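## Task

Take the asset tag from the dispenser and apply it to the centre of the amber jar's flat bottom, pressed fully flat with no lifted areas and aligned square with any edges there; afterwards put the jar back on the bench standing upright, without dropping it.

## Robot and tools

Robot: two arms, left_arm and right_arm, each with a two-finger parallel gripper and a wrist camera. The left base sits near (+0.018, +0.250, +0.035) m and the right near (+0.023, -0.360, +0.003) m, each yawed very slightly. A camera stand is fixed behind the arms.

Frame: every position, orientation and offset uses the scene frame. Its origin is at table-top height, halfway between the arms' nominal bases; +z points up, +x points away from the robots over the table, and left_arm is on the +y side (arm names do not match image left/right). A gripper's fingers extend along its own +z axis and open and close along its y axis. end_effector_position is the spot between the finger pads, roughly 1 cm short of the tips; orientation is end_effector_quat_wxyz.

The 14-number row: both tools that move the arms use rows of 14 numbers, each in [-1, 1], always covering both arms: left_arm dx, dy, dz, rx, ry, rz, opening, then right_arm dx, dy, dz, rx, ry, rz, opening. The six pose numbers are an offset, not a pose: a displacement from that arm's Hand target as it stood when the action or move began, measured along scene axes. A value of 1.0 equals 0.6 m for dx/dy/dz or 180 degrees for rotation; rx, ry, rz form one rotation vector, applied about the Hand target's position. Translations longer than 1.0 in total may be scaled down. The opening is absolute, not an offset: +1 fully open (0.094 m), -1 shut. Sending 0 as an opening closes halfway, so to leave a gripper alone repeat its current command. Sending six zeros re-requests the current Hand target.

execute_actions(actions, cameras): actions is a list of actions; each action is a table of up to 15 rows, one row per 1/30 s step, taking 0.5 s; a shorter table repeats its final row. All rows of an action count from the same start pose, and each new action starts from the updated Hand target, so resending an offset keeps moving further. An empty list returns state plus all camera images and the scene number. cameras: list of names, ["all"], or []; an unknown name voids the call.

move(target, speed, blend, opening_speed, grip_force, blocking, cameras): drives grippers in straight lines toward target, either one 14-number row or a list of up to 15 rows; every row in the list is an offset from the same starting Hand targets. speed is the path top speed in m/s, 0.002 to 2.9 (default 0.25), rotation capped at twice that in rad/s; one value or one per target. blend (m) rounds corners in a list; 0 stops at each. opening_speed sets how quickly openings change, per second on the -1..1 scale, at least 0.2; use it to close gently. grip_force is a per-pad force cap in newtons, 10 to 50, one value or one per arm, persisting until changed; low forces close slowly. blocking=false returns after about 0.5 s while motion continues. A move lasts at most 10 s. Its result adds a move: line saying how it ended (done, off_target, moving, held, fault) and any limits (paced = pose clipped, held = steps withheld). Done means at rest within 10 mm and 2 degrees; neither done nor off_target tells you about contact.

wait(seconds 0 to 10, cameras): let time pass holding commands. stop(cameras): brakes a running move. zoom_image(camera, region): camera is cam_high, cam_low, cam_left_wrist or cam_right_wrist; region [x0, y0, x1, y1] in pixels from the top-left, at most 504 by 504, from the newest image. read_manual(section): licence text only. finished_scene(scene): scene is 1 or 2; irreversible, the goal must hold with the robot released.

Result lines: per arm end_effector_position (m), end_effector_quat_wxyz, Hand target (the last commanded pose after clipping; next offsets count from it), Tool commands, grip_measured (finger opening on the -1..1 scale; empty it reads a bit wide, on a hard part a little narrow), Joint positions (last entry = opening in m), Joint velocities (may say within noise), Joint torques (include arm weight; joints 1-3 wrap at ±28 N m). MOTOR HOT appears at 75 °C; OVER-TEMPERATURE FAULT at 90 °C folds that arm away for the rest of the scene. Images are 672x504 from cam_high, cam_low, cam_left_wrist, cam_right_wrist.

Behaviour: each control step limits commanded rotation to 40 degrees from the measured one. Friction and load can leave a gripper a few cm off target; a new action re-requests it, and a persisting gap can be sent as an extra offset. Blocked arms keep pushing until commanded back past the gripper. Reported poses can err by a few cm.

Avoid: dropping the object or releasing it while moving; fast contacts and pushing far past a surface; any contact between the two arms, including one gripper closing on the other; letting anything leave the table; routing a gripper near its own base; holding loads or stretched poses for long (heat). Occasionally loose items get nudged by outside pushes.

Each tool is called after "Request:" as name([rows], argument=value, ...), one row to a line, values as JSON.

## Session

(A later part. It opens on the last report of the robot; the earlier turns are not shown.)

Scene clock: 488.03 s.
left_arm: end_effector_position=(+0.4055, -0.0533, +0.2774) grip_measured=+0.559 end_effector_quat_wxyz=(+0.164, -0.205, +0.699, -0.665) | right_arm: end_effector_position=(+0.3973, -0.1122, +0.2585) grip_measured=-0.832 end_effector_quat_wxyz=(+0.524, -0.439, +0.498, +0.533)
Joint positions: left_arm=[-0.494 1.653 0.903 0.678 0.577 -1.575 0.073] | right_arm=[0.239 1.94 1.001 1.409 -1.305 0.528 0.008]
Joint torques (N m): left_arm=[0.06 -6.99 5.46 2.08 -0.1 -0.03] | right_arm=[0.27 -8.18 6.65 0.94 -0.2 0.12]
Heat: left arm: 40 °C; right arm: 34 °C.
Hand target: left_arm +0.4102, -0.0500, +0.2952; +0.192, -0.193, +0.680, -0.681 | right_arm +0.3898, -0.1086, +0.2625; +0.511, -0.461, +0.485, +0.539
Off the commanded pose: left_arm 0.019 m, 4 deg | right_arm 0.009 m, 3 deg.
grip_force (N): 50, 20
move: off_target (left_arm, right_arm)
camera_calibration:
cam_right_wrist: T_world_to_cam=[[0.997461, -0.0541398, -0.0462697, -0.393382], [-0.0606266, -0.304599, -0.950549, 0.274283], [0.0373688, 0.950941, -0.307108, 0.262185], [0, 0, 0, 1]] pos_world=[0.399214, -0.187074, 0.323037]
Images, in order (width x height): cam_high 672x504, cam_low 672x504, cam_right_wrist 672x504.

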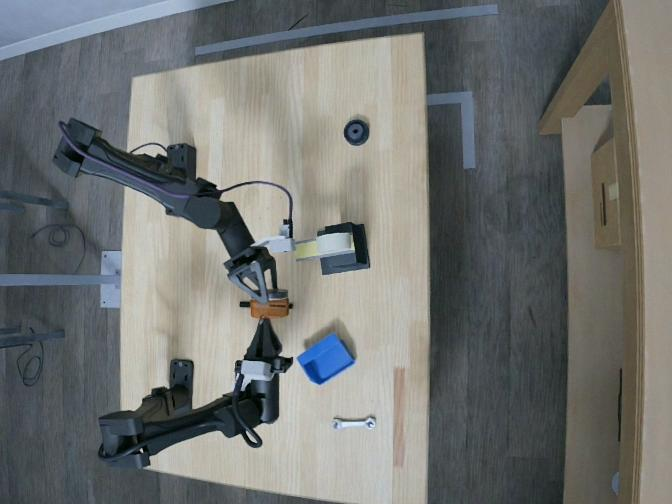

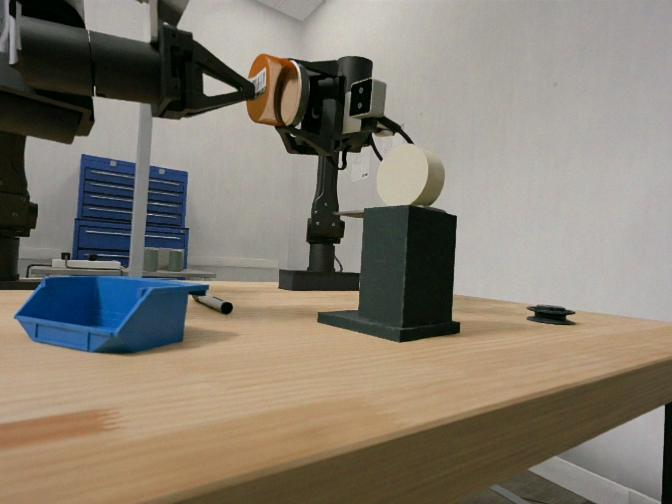

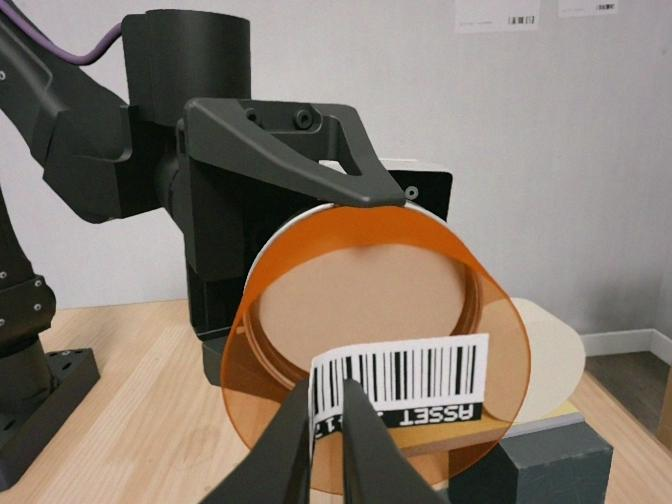

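Request:
move(target=[0,0,0,0,0,0,0.3,-0.013,0.0,0.0,0,0,0,-0.83], speed=0.03, cameras=["cam_right_wrist","cam_low","cam_high"])

Request:
zoom_image(camera="cam_right_wrist", region=[240, 240, 490, 490])

Request:
zoom_image(camera="cam_low", region=[235, 55, 295, 115])

Request:
zoom_image(camera="cam_high", region=[240, 280, 300, 350])

Scene clock: 491.53 s.
left_arm: end_effector_position=(+0.4055, -0.0533, +0.2774) grip_measured=+0.559 end_effector_quat_wxyz=(+0.164, -0.205, +0.699, -0.665) | right_arm: end_effector_position=(+0.3973, -0.1122, +0.2585) grip_measured=-0.832 end_effector_quat_wxyz=(+0.524, -0.439, +0.498, +0.533)
Joint positions: left_arm=[-0.494 1.653 0.903 0.678 0.577 -1.575 0.073] | right_arm=[0.239 1.94 1.001 1.409 -1.305 0.528 0.008]
Joint torques (N m): left_arm=[0.08 -7.02 5.46 2.05 -0.09 0] | right_arm=[0.7 -10 4.19 0.99 -0.16 0.08]
Heat: left arm: 40 °C; right arm: 34 °C.
Hand target: left_arm +0.4102, -0.0500, +0.2952; +0.192, -0.193, +0.680, -0.681 | right_arm +0.3820, -0.1086, +0.2625; +0.511, -0.461, +0.485, +0.539
Off the commanded pose: left_arm 0.019 m, 4 deg | right_arm 0.016 m, 3 deg.
grip_force (N): 50, 20
move: off_target (left_arm, right_arm)
camera_calibration:
cam_right_wrist: T_world_to_cam=[[0.997461, -0.0541398, -0.0462697, -0.393382], [-0.0606266, -0.304599, -0.950549, 0.274283], [0.0373688, 0.950941, -0.307108, 0.262185], [0, 0, 0, 1]] pos_world=[0.399214, -0.187074, 0.323037]
Images, in order (width x height): cam_high 672x504, cam_low 672x504, cam_right_wrist 672x504.

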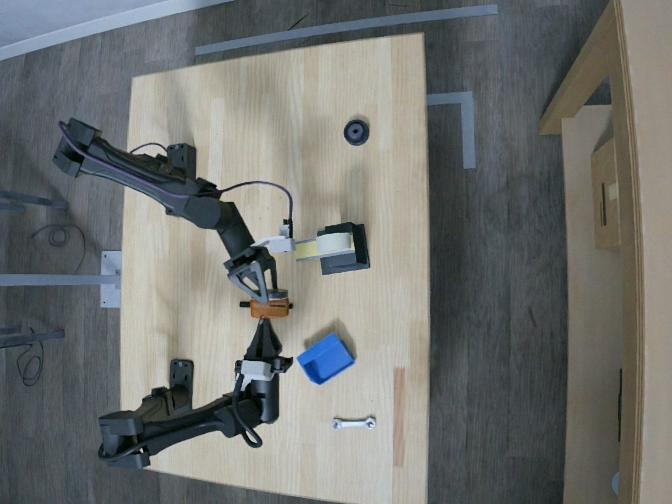

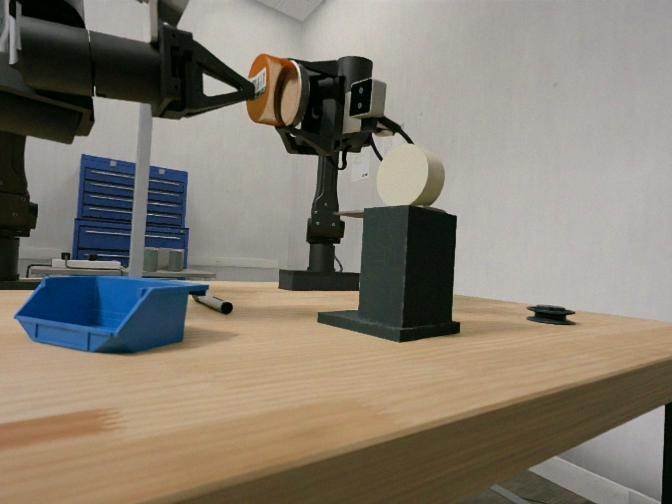

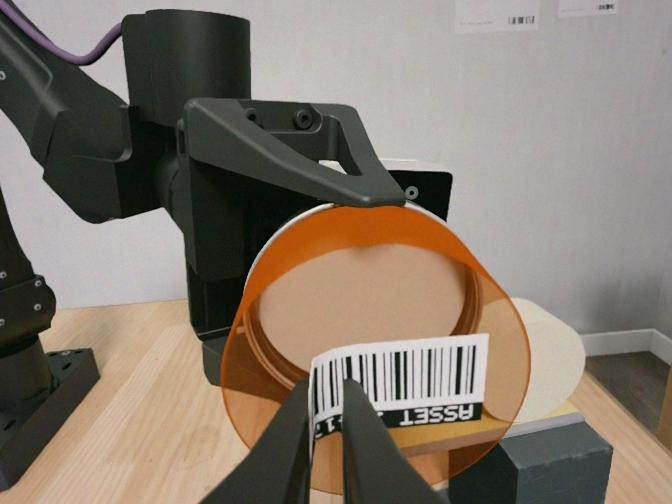

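Scaled by 2.016 from the camera's 672x504 image, which has a finer 960x720 frame.

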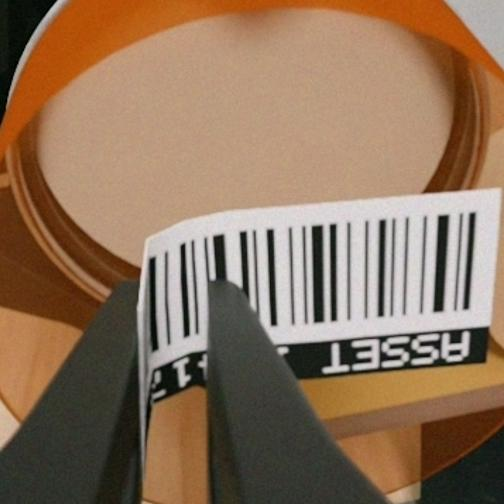

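Scaled by 8.400 from the camera's 672x504 image, which has a finer 960x720 frame.

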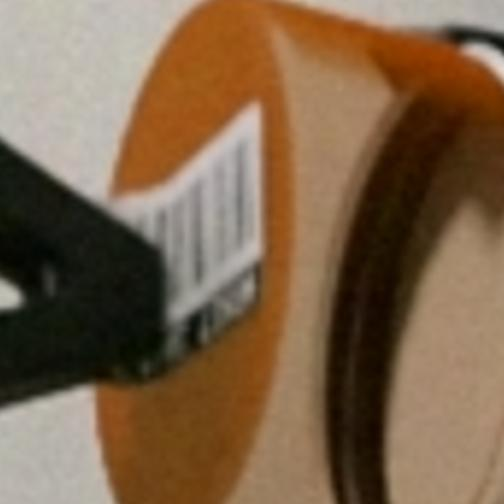

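Scaled by 7.200 from the camera's 672x504 image, which has a finer 960x720 frame.

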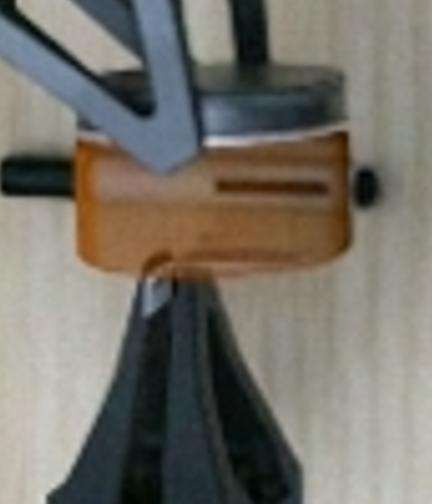

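Request:
move(target=[0,0,0,0,0,0,0.3,-0.012,-0.001,0.0,0,0,0,-0.83], speed=0.03, cameras=["cam_right_wrist","cam_low","cam_high"])

Request:
zoom_image(camera="cam_right_wrist", region=[240, 240, 490, 490])

Request:
zoom_image(camera="cam_high", region=[240, 280, 300, 350])

Scene clock: 496.97 s.
left_arm: end_effector_position=(+0.4036, -0.0548, +0.2775) grip_measured=+0.559 end_effector_quat_wxyz=(+0.160, -0.201, +0.700, -0.666) | right_arm: end_effector_position=(+0.3942, -0.1128, +0.2560) grip_measured=-0.832 end_effector_quat_wxyz=(+0.521, -0.436, +0.501, +0.535)
Joint positions: left_arm=[-0.496 1.653 0.903 0.678 0.587 -1.575 0.073] | right_arm=[0.239 1.932 0.982 1.409 -1.305 0.528 0.008]
Joint torques (N m): left_arm=[0.17 -7.04 5.45 2.08 -0.18 -0.01] | right_arm=[0.96 -10.93 3.23 1.04 -0.15 0.04]
Heat: left arm: 40 °C; right arm: 34 °C.
Hand target: left_arm +0.4102, -0.0500, +0.2952; +0.192, -0.193, +0.680, -0.681 | right_arm +0.3748, -0.1092, +0.2625; +0.511, -0.461, +0.485, +0.539
Off the commanded pose: left_arm 0.020 m, 5 deg | right_arm 0.021 m, 4 deg.
grip_force (N): 50, 20
move: off_target (left_arm, right_arm)
camera_calibration:
cam_right_wrist: T_world_to_cam=[[0.99691, -0.054318, -0.0567466, -0.387591], [-0.0707333, -0.306504, -0.949238, 0.274939], [0.0341676, 0.950318, -0.309399, 0.2639], [0, 0, 0, 1]] pos_world=[0.396824, -0.187572, 0.320639]
Images, in order (width x height): cam_high 672x504, cam_low 672x504, cam_right_wrist 672x504.

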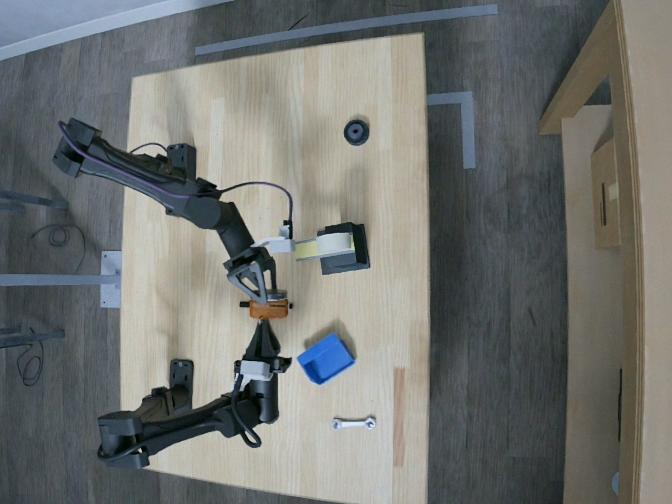

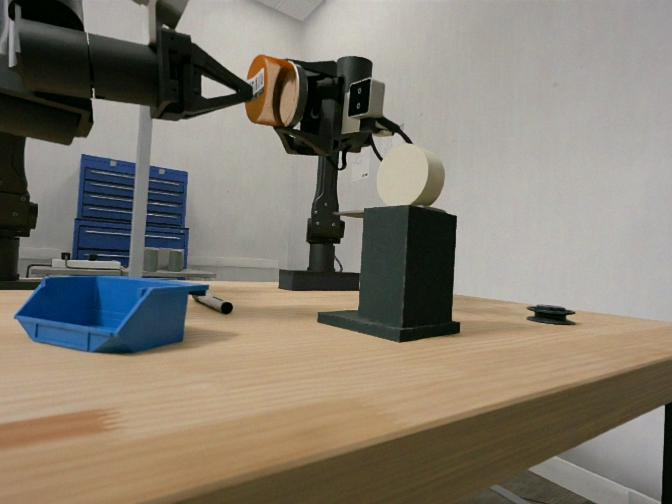

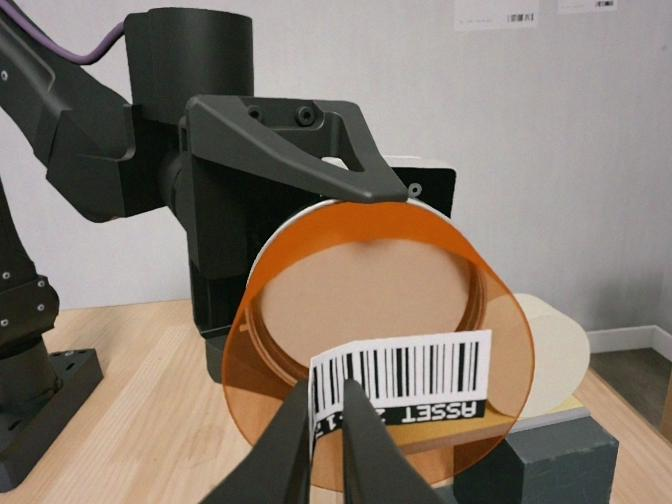

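Scaled by 2.016 from the camera's 672x504 image, which has a finer 960x720 frame.

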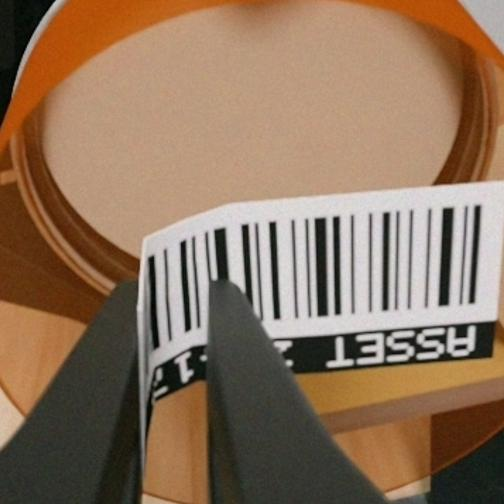

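Scaled by 7.200 from the camera's 672x504 image, which has a finer 960x720 frame.

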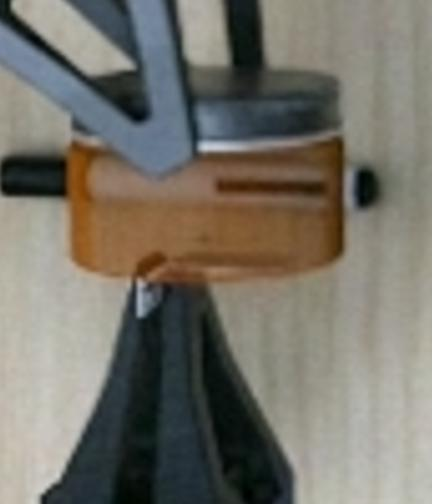

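Request:
move(target=[0,0,0,0,0,0,0.3,0.01,0.0,0.003,0,-0.08,0,-0.83], speed=0.05, cameras=["cam_right_wrist","cam_low","cam_high"])

Request:
zoom_image(camera="cam_right_wrist", region=[240, 240, 490, 490])

Request:
zoom_image(camera="cam_low", region=[235, 55, 295, 115])

Request:
zoom_image(camera="cam_high", region=[240, 280, 300, 350])

Scene clock: 511.07 s.
left_arm: end_effector_position=(+0.4036, -0.0548, +0.2775) grip_measured=+0.559 end_effector_quat_wxyz=(+0.160, -0.201, +0.700, -0.666) | right_arm: end_effector_position=(+0.3946, -0.1134, +0.2560) grip_measured=-0.832 end_effector_quat_wxyz=(+0.569, -0.481, +0.459, +0.484)
Joint positions: left_arm=[-0.496 1.653 0.903 0.678 0.587 -1.575 0.073] | right_arm=[0.237 1.932 0.982 1.409 -1.305 0.34 0.008]
Joint torques (N m): left_arm=[0.09 -7.12 5.49 2.09 -0.19 -0.02] | right_arm=[0.36 -8.29 6.8 1.27 -0.46 -0.14]
Heat: left arm: 40 °C; right arm: 33 °C.
Hand target: left_arm +0.4102, -0.0500, +0.2952; +0.192, -0.193, +0.680, -0.681 | right_arm +0.3808, -0.1092, +0.2643; +0.568, -0.525, +0.417, +0.477
Off the commanded pose: left_arm 0.020 m, 5 deg | right_arm 0.017 m, 7 deg.
grip_force (N): 50, 20
move: off_target (left_arm, right_arm)
camera_calibration:
cam_right_wrist: T_world_to_cam=[[0.988678, -0.0770875, 0.128739, -0.434815], [0.0981403, -0.316816, -0.943396, 0.205476], [0.113511, 0.945349, -0.305663, 0.231595], [0, 0, 0, 1]] pos_world=[0.383438, -0.187358, 0.320613]
Images, in order (width x height): cam_high 672x504, cam_low 672x504, cam_right_wrist 672x504.

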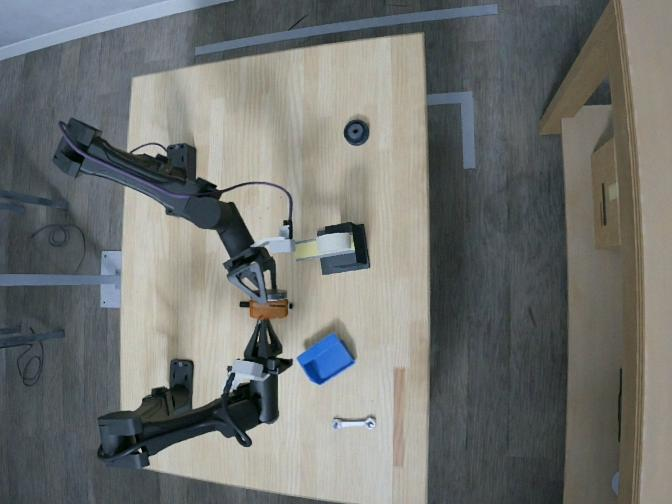

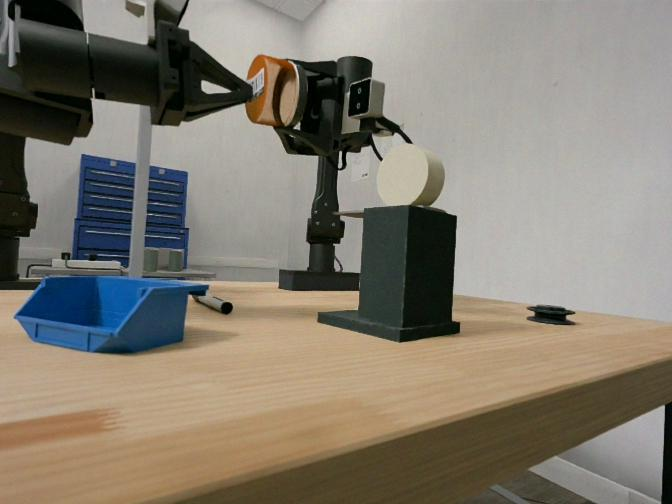

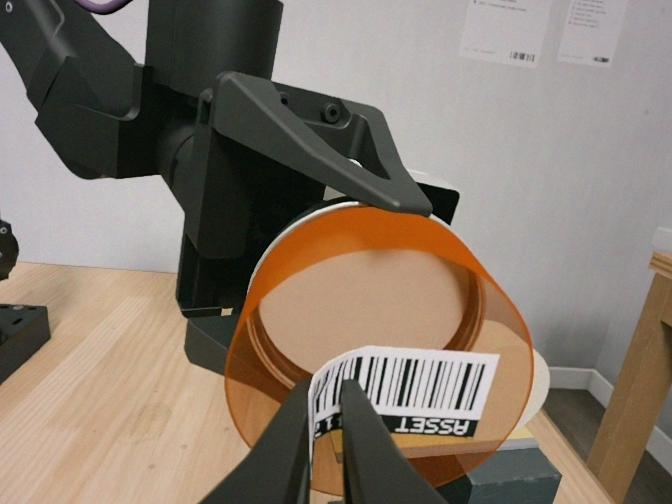

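Scaled by 2.016 from the camera's 672x504 image, which has a finer 960x720 frame.

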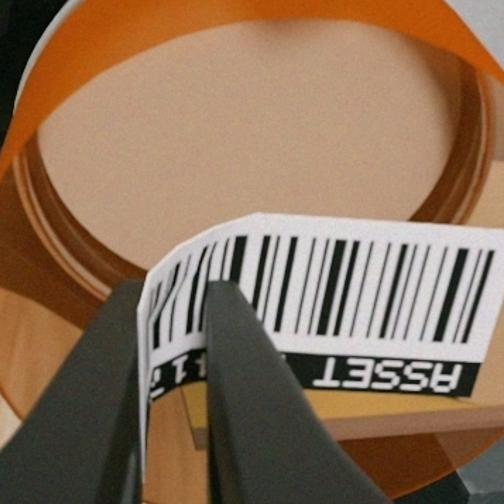

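Scaled by 8.400 from the camera's 672x504 image, which has a finer 960x720 frame.

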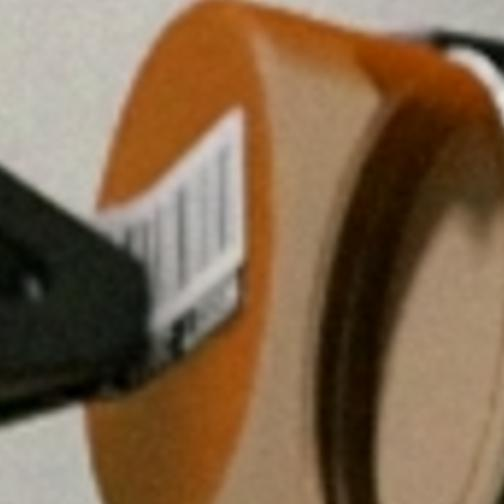

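Scaled by 7.200 from the camera's 672x504 image, which has a finer 960x720 frame.

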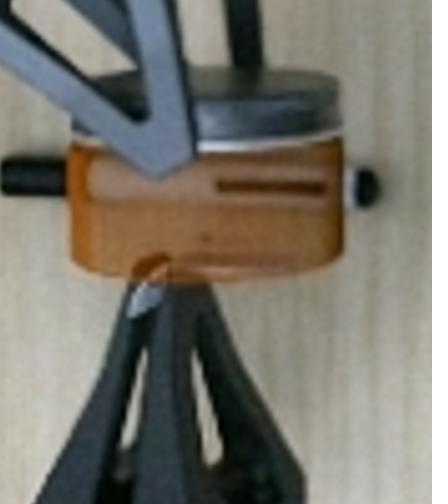

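Request:
move(target=[0.02,0.007,0,0,0,0,0.3,-0.025,0.003,0.003,0,0.08,0,-0.83], speed=0.04, cameras=["cam_right_wrist","cam_low","cam_high"])

Request:
zoom_image(camera="cam_right_wrist", region=[240, 240, 490, 490])

Request:
zoom_image(camera="cam_low", region=[235, 55, 295, 115])

Request:
zoom_image(camera="cam_high", region=[240, 280, 300, 350])

Scene clock: 524.93 s.
left_arm: end_effector_position=(+0.4002, -0.0563, +0.2725) grip_measured=+0.559 end_effector_quat_wxyz=(+0.144, -0.192, +0.705, -0.668) | right_arm: end_effector_position=(+0.3865, -0.1142, +0.2558) grip_measured=-0.832 end_effector_quat_wxyz=(+0.525, -0.440, +0.499, +0.531)
Joint positions: left_arm=[-0.488 1.666 0.903 0.679 0.631 -1.575 0.073] | right_arm=[0.239 1.904 0.945 1.409 -1.305 0.505 0.008]
Joint torques (N m): left_arm=[1.74 -5.85 7.95 2.03 -0.32 0] | right_arm=[1.87 -11.64 3.55 0.86 -0.05 0.12]
Heat: left arm: 40 °C; right arm: 33 °C.
Hand target: left_arm +0.4222, -0.0458, +0.2952; +0.192, -0.193, +0.680, -0.681 | right_arm +0.3658, -0.1074, +0.2661; +0.511, -0.461, +0.485, +0.539
Off the commanded pose: left_arm 0.033 m, 6 deg | right_arm 0.024 m, 3 deg.
grip_force (N): 50, 20
move: off_target (left_arm, right_arm)
camera_calibration:
cam_right_wrist: T_world_to_cam=[[0.997451, -0.0570971, -0.0427988, -0.384076], [-0.0584248, -0.309126, -0.949225, 0.268675], [0.0409677, 0.949306, -0.311674, 0.263239], [0, 0, 0, 1]] pos_world=[0.38801, -0.188769, 0.320639]
Images, in order (width x height): cam_high 672x504, cam_low 672x504, cam_right_wrist 672x504.

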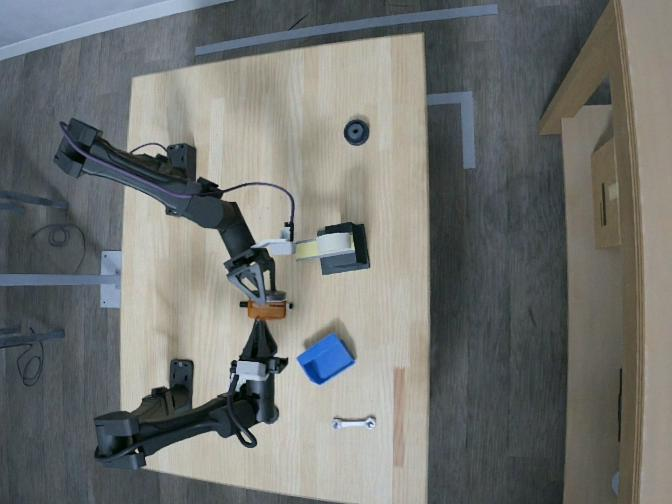

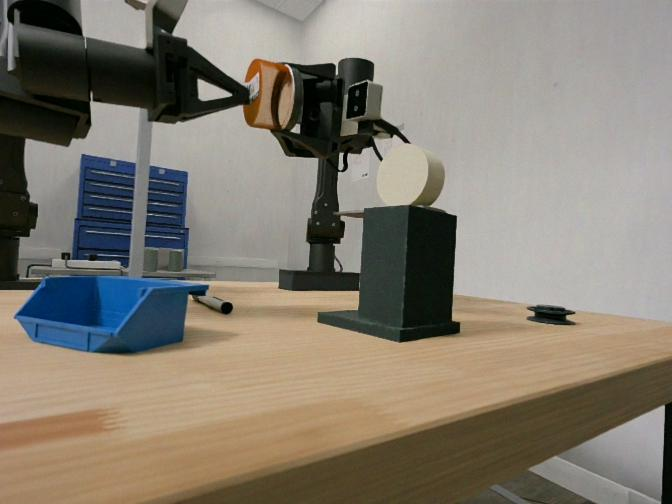

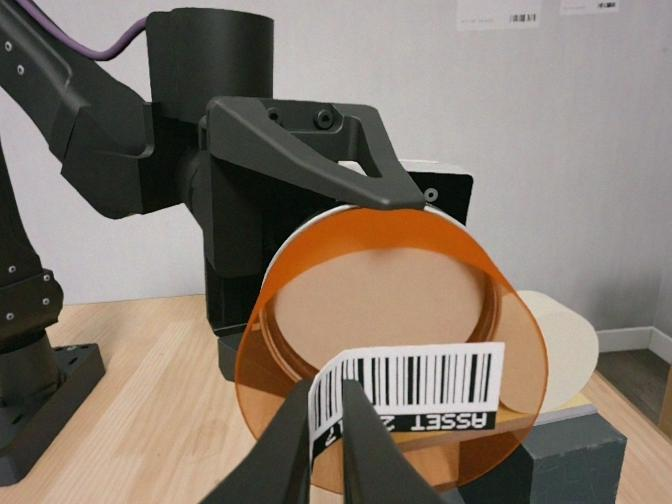

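Scaled by 2.016 from the camera's 672x504 image, which has a finer 960x720 frame.

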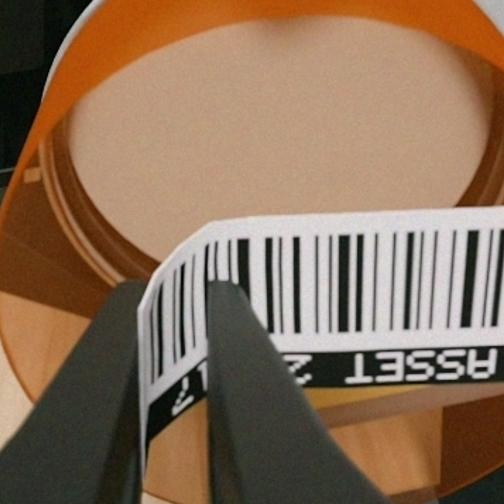

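Scaled by 8.400 from the camera's 672x504 image, which has a finer 960x720 frame.

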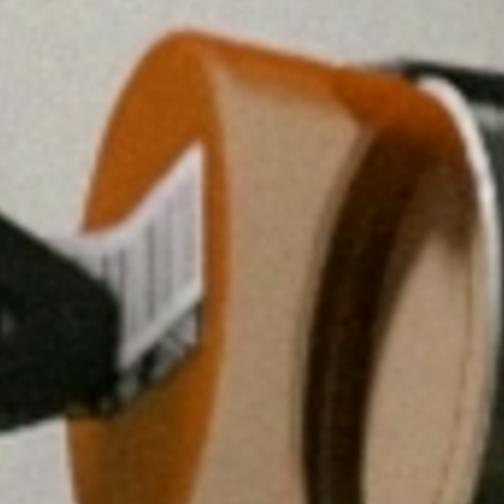

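Scaled by 7.200 from the camera's 672x504 image, which has a finer 960x720 frame.

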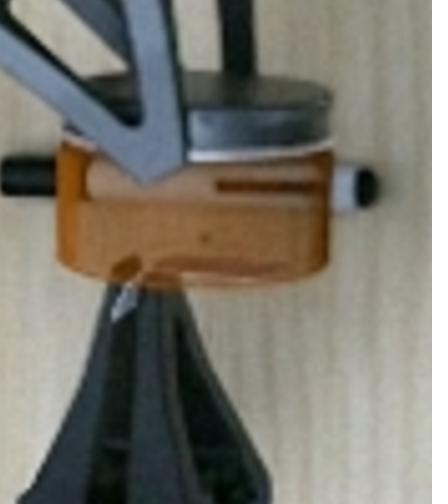

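Request:
move(target=[0,0,0,0,0,0,0.3,-0.003,0.0,0.003,0,-0.12,0,-0.83], speed=0.05, cameras=["cam_right_wrist","cam_low","cam_high"])

Request:
zoom_image(camera="cam_right_wrist", region=[240, 240, 490, 490])

Request:
zoom_image(camera="cam_low", region=[235, 55, 295, 115])

Scene clock: 539.00 s.
left_arm: end_effector_position=(+0.4000, -0.0565, +0.2732) grip_measured=+0.559 end_effector_quat_wxyz=(+0.145, -0.191, +0.704, -0.668) | right_arm: end_effector_position=(+0.3865, -0.1142, +0.2558) grip_measured=-0.832 end_effector_quat_wxyz=(+0.597, -0.509, +0.429, +0.448)
Joint positions: left_arm=[-0.488 1.666 0.903 0.682 0.633 -1.575 0.073] | right_arm=[0.239 1.904 0.945 1.409 -1.305 0.21 0.008]
Joint torques (N m): left_arm=[1.74 -5.93 7.98 1.99 -0.35 -0.01] | right_arm=[1.51 -10 5.56 1.24 -0.5 -0.15]
Heat: left arm: 40 °C; right arm: 33 °C.
Hand target: left_arm +0.4222, -0.0458, +0.2952; +0.192, -0.193, +0.680, -0.681 | right_arm +0.3640, -0.1074, +0.2679; +0.593, -0.554, +0.381, +0.443
Off the commanded pose: left_arm 0.033 m, 6 deg | right_arm 0.026 m, 8 deg.
grip_force (N): 50, 20
move: off_target (left_arm, right_arm)
camera_calibration:
cam_right_wrist: T_world_to_cam=[[0.964911, -0.0886344, 0.247164, -0.449263], [0.206143, -0.327332, -0.922149, 0.157398], [0.162639, 0.940743, -0.297575, 0.211691], [0, 0, 0, 1]] pos_world=[0.366623, -0.187446, 0.31918]
Images, in order (width x height): cam_high 672x504, cam_low 672x504, cam_right_wrist 672x504.

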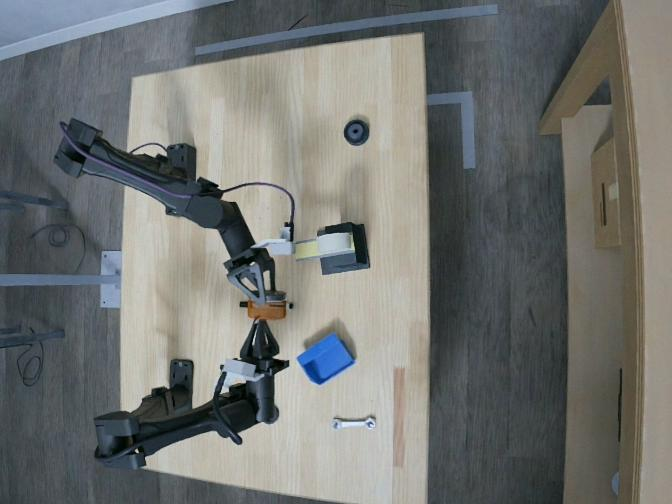

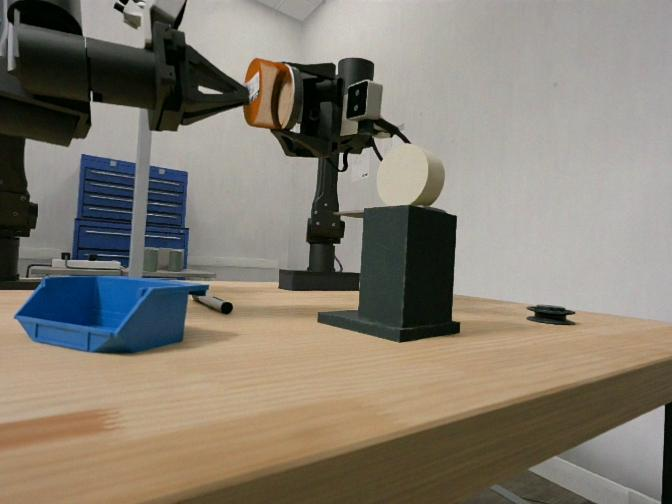

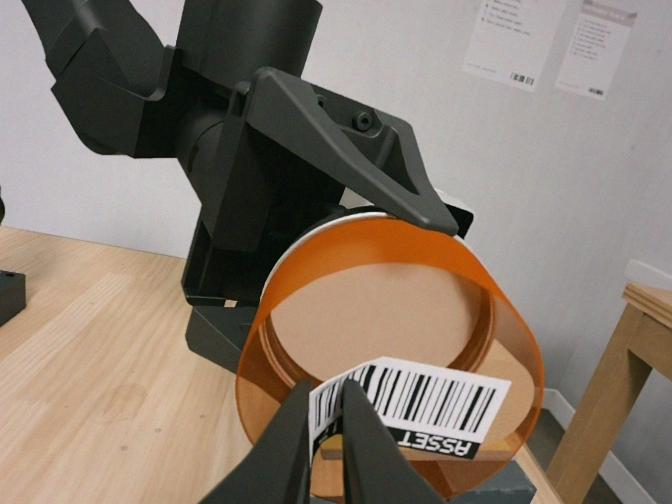

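Scaled by 2.016 from the camera's 672x504 image, which has a finer 960x720 frame.

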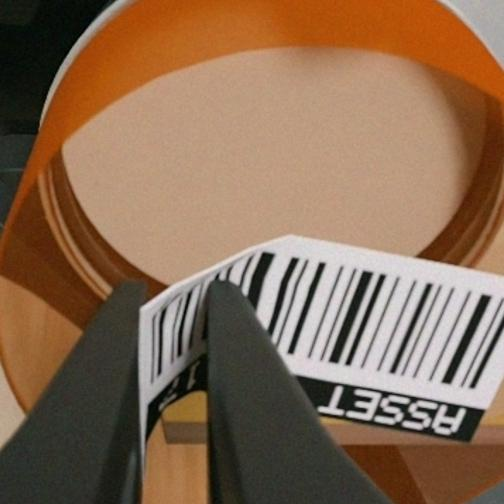

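Scaled by 8.400 from the camera's 672x504 image, which has a finer 960x720 frame.

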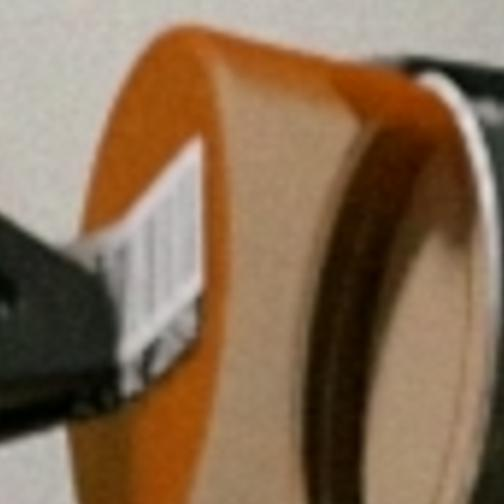

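Request:
move([
  [0,0,0,0,0,0,0.3,0.0,0.017,0.0,0,0.12,0,-0.83],
  [0.005,0,0,0,0,0,0.3,-0.02,0.02,0.0,0,0.12,0,-0.83],
], speed=0.04, cameras=["cam_right_wrist","cam_low","cam_high"])

Request:
zoom_image(camera="cam_right_wrist", region=[240, 240, 490, 490])

Request:
zoom_image(camera="cam_low", region=[235, 55, 295, 115])

Request:
zoom_image(camera="cam_high", region=[240, 280, 300, 350])

Scene clock: 551.00 s.
left_arm: end_effector_position=(+0.4010, -0.0534, +0.2726) grip_measured=+0.559 end_effector_quat_wxyz=(+0.141, -0.190, +0.704, -0.669) | right_arm: end_effector_position=(+0.3841, -0.1100, +0.2572) grip_measured=-0.832 end_effector_quat_wxyz=(+0.534, -0.422, +0.511, +0.525)
Joint positions: left_arm=[-0.476 1.667 0.903 0.682 0.651 -1.578 0.073] | right_arm=[0.258 1.857 0.901 1.34 -1.241 0.451 0.008]
Joint torques (N m): left_arm=[1.13 -5.26 8.77 1.99 -0.48 0.01] | right_arm=[3.99 -11.77 3.7 0.91 -0.43 -0.05]
Heat: left arm: 40 °C; right arm: 32 °C.
Hand target: left_arm +0.4252, -0.0458, +0.2952; +0.192, -0.193, +0.680, -0.681 | right_arm +0.3520, -0.0954, +0.2679; +0.511, -0.461, +0.485, +0.539
Off the commanded pose: left_arm 0.034 m, 7 deg | right_arm 0.037 m, 6 deg.
grip_force (N): 50, 20
move: off_target (left_arm, right_arm)
camera_calibration:
cam_right_wrist: T_world_to_cam=[[0.993, -0.101724, -0.0600233, -0.380149], [-0.0879456, -0.297562, -0.950643, 0.28421], [0.0788426, 0.949268, -0.304426, 0.243317], [0, 0, 0, 1]] pos_world=[0.383299, -0.185073, 0.321436]
Images, in order (width x height): cam_high 672x504, cam_low 672x504, cam_right_wrist 672x504.

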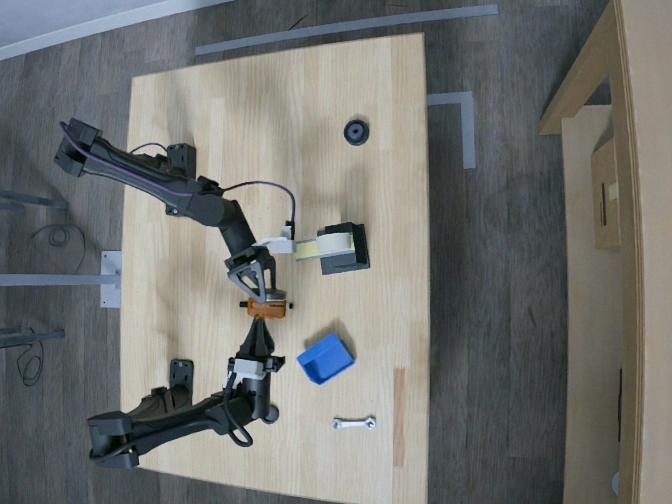

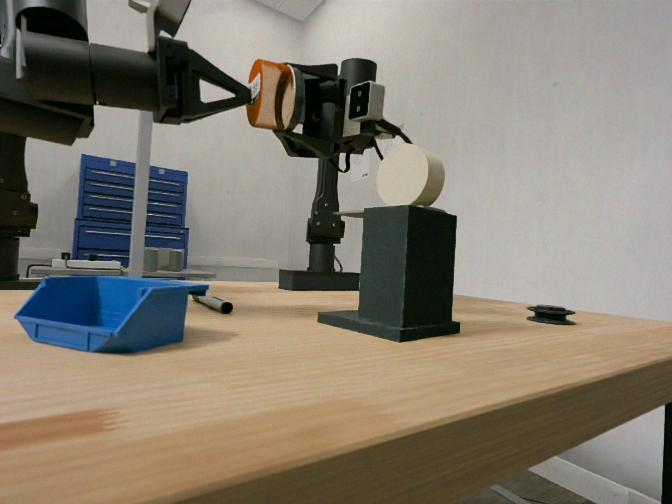

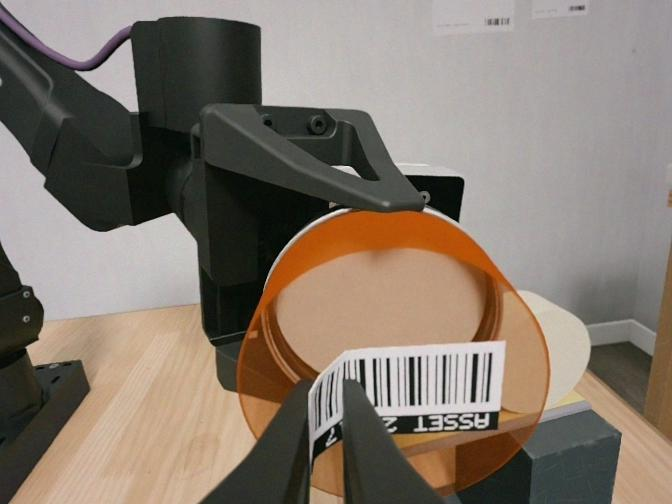

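Scaled by 2.016 from the camera's 672x504 image, which has a finer 960x720 frame.

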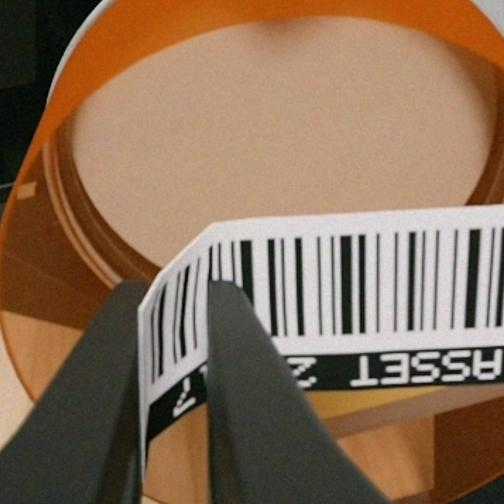

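Scaled by 8.400 from the camera's 672x504 image, which has a finer 960x720 frame.

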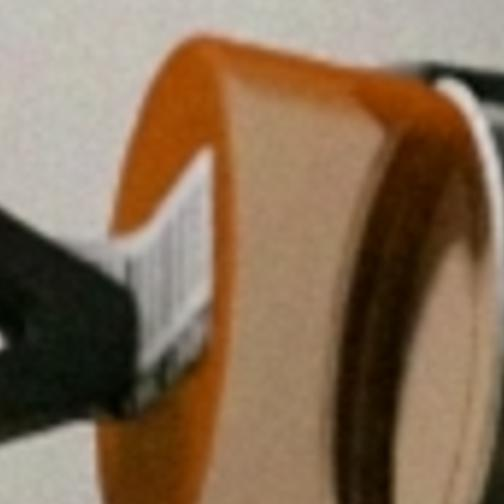

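Scaled by 7.200 from the camera's 672x504 image, which has a finer 960x720 frame.

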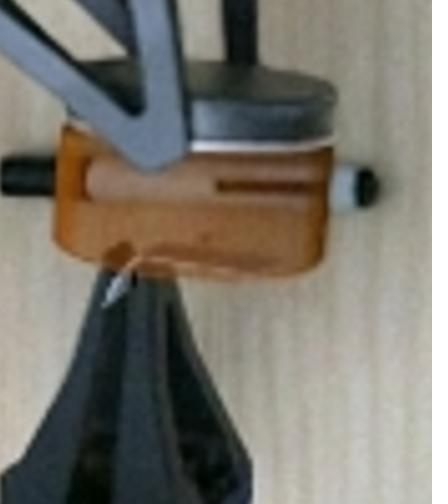

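Request:
move(target=[-0.025,0,0,0,0,0,0.3,0.052,0.0,-0.004,0,0,0.05,-0.83], speed=0.05, cameras=["cam_right_wrist","cam_low","cam_high"])

Request:
zoom_image(camera="cam_right_wrist", region=[240, 240, 490, 490])

Request:
zoom_image(camera="cam_low", region=[235, 55, 295, 115])

Request:
zoom_image(camera="cam_high", region=[240, 280, 300, 350])

Scene clock: 570.87 s.
left_arm: end_effector_position=(+0.4088, -0.0473, +0.2750) grip_measured=+0.559 end_effector_quat_wxyz=(+0.157, -0.201, +0.698, -0.669) | right_arm: end_effector_position=(+0.3967, -0.1051, +0.2601) grip_measured=-0.832 end_effector_quat_wxyz=(+0.471, -0.458, +0.494, +0.570)
Joint positions: left_arm=[-0.467 1.667 0.903 0.695 0.62 -1.58 0.073] | right_arm=[0.246 2.023 1.117 1.515 -1.408 0.735 0.008]
Joint torques (N m): left_arm=[-0.47 -8.68 4.92 1.92 -0.38 0] | right_arm=[2.21 -7.83 7.47 1.39 -0.17 0.13]
Heat: left arm: 40 °C; right arm: 33 °C.
Hand target: left_arm +0.4102, -0.0458, +0.2952; +0.192, -0.193, +0.680, -0.681 | right_arm +0.3832, -0.0954, +0.2655; +0.467, -0.498, +0.448, +0.577
Off the commanded pose: left_arm 0.020 m, 5 deg | right_arm 0.017 m, 7 deg.
joint sent to its limit (right arm) — joint 4 (wrist pitch), upper limit. The joint targets are off in position and orientation.
grip_force (N): 50, 20
move: off_target (left_arm, right_arm)
camera_calibration:
cam_right_wrist: T_world_to_cam=[[0.992538, 0.0614116, -0.105339, -0.362937], [-0.0786532, -0.337688, -0.937966, 0.278316], [-0.0931736, 0.939253, -0.330338, 0.312508], [0, 0, 0, 1]] pos_world=[0.411237, -0.177252, 0.326053]
Images, in order (width x height): cam_high 672x504, cam_low 672x504, cam_right_wrist 672x504.

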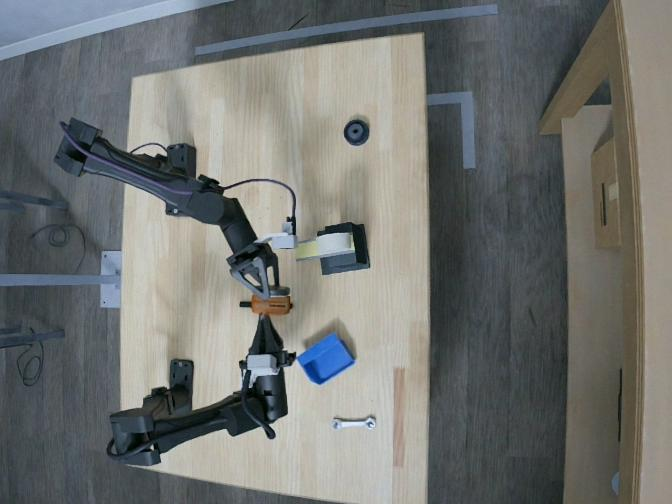

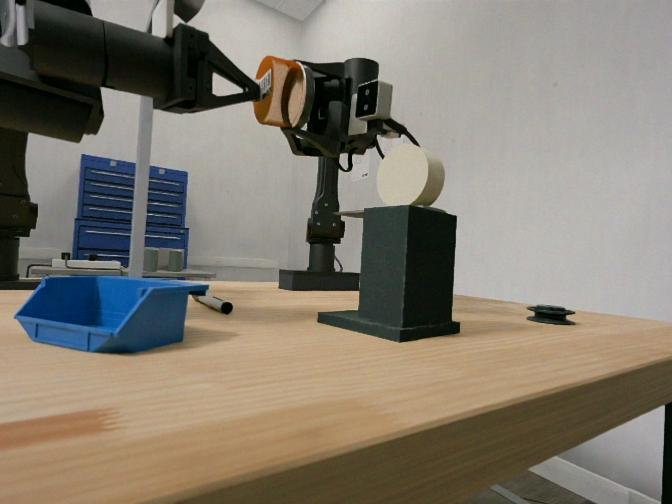

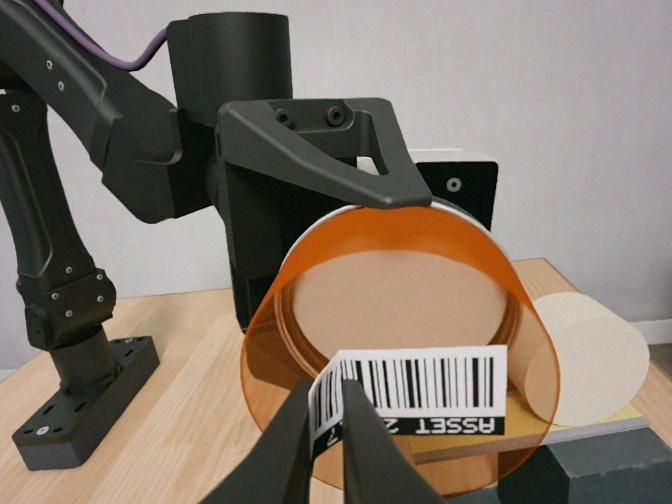

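Scaled by 2.016 from the camera's 672x504 image, which has a finer 960x720 frame.

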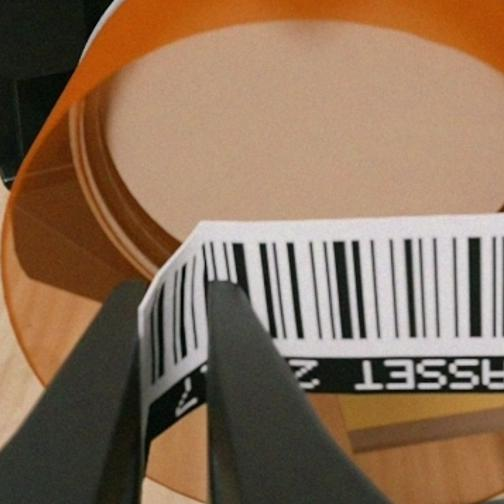

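Scaled by 8.400 from the camera's 672x504 image, which has a finer 960x720 frame.

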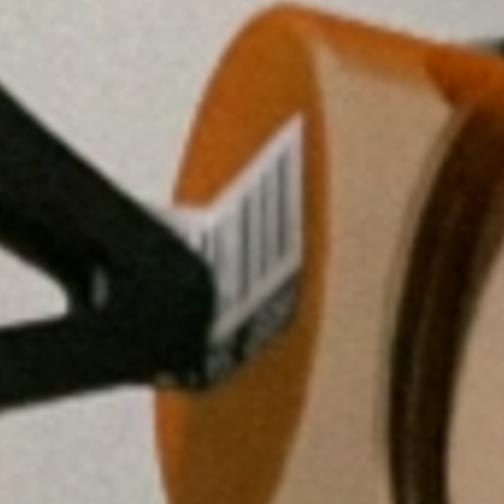

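Scaled by 7.200 from the camera's 672x504 image, which has a finer 960x720 frame.

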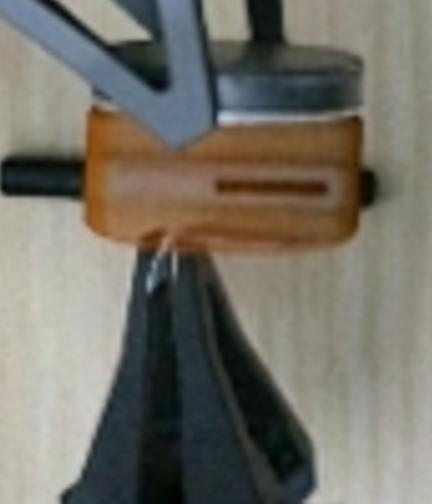

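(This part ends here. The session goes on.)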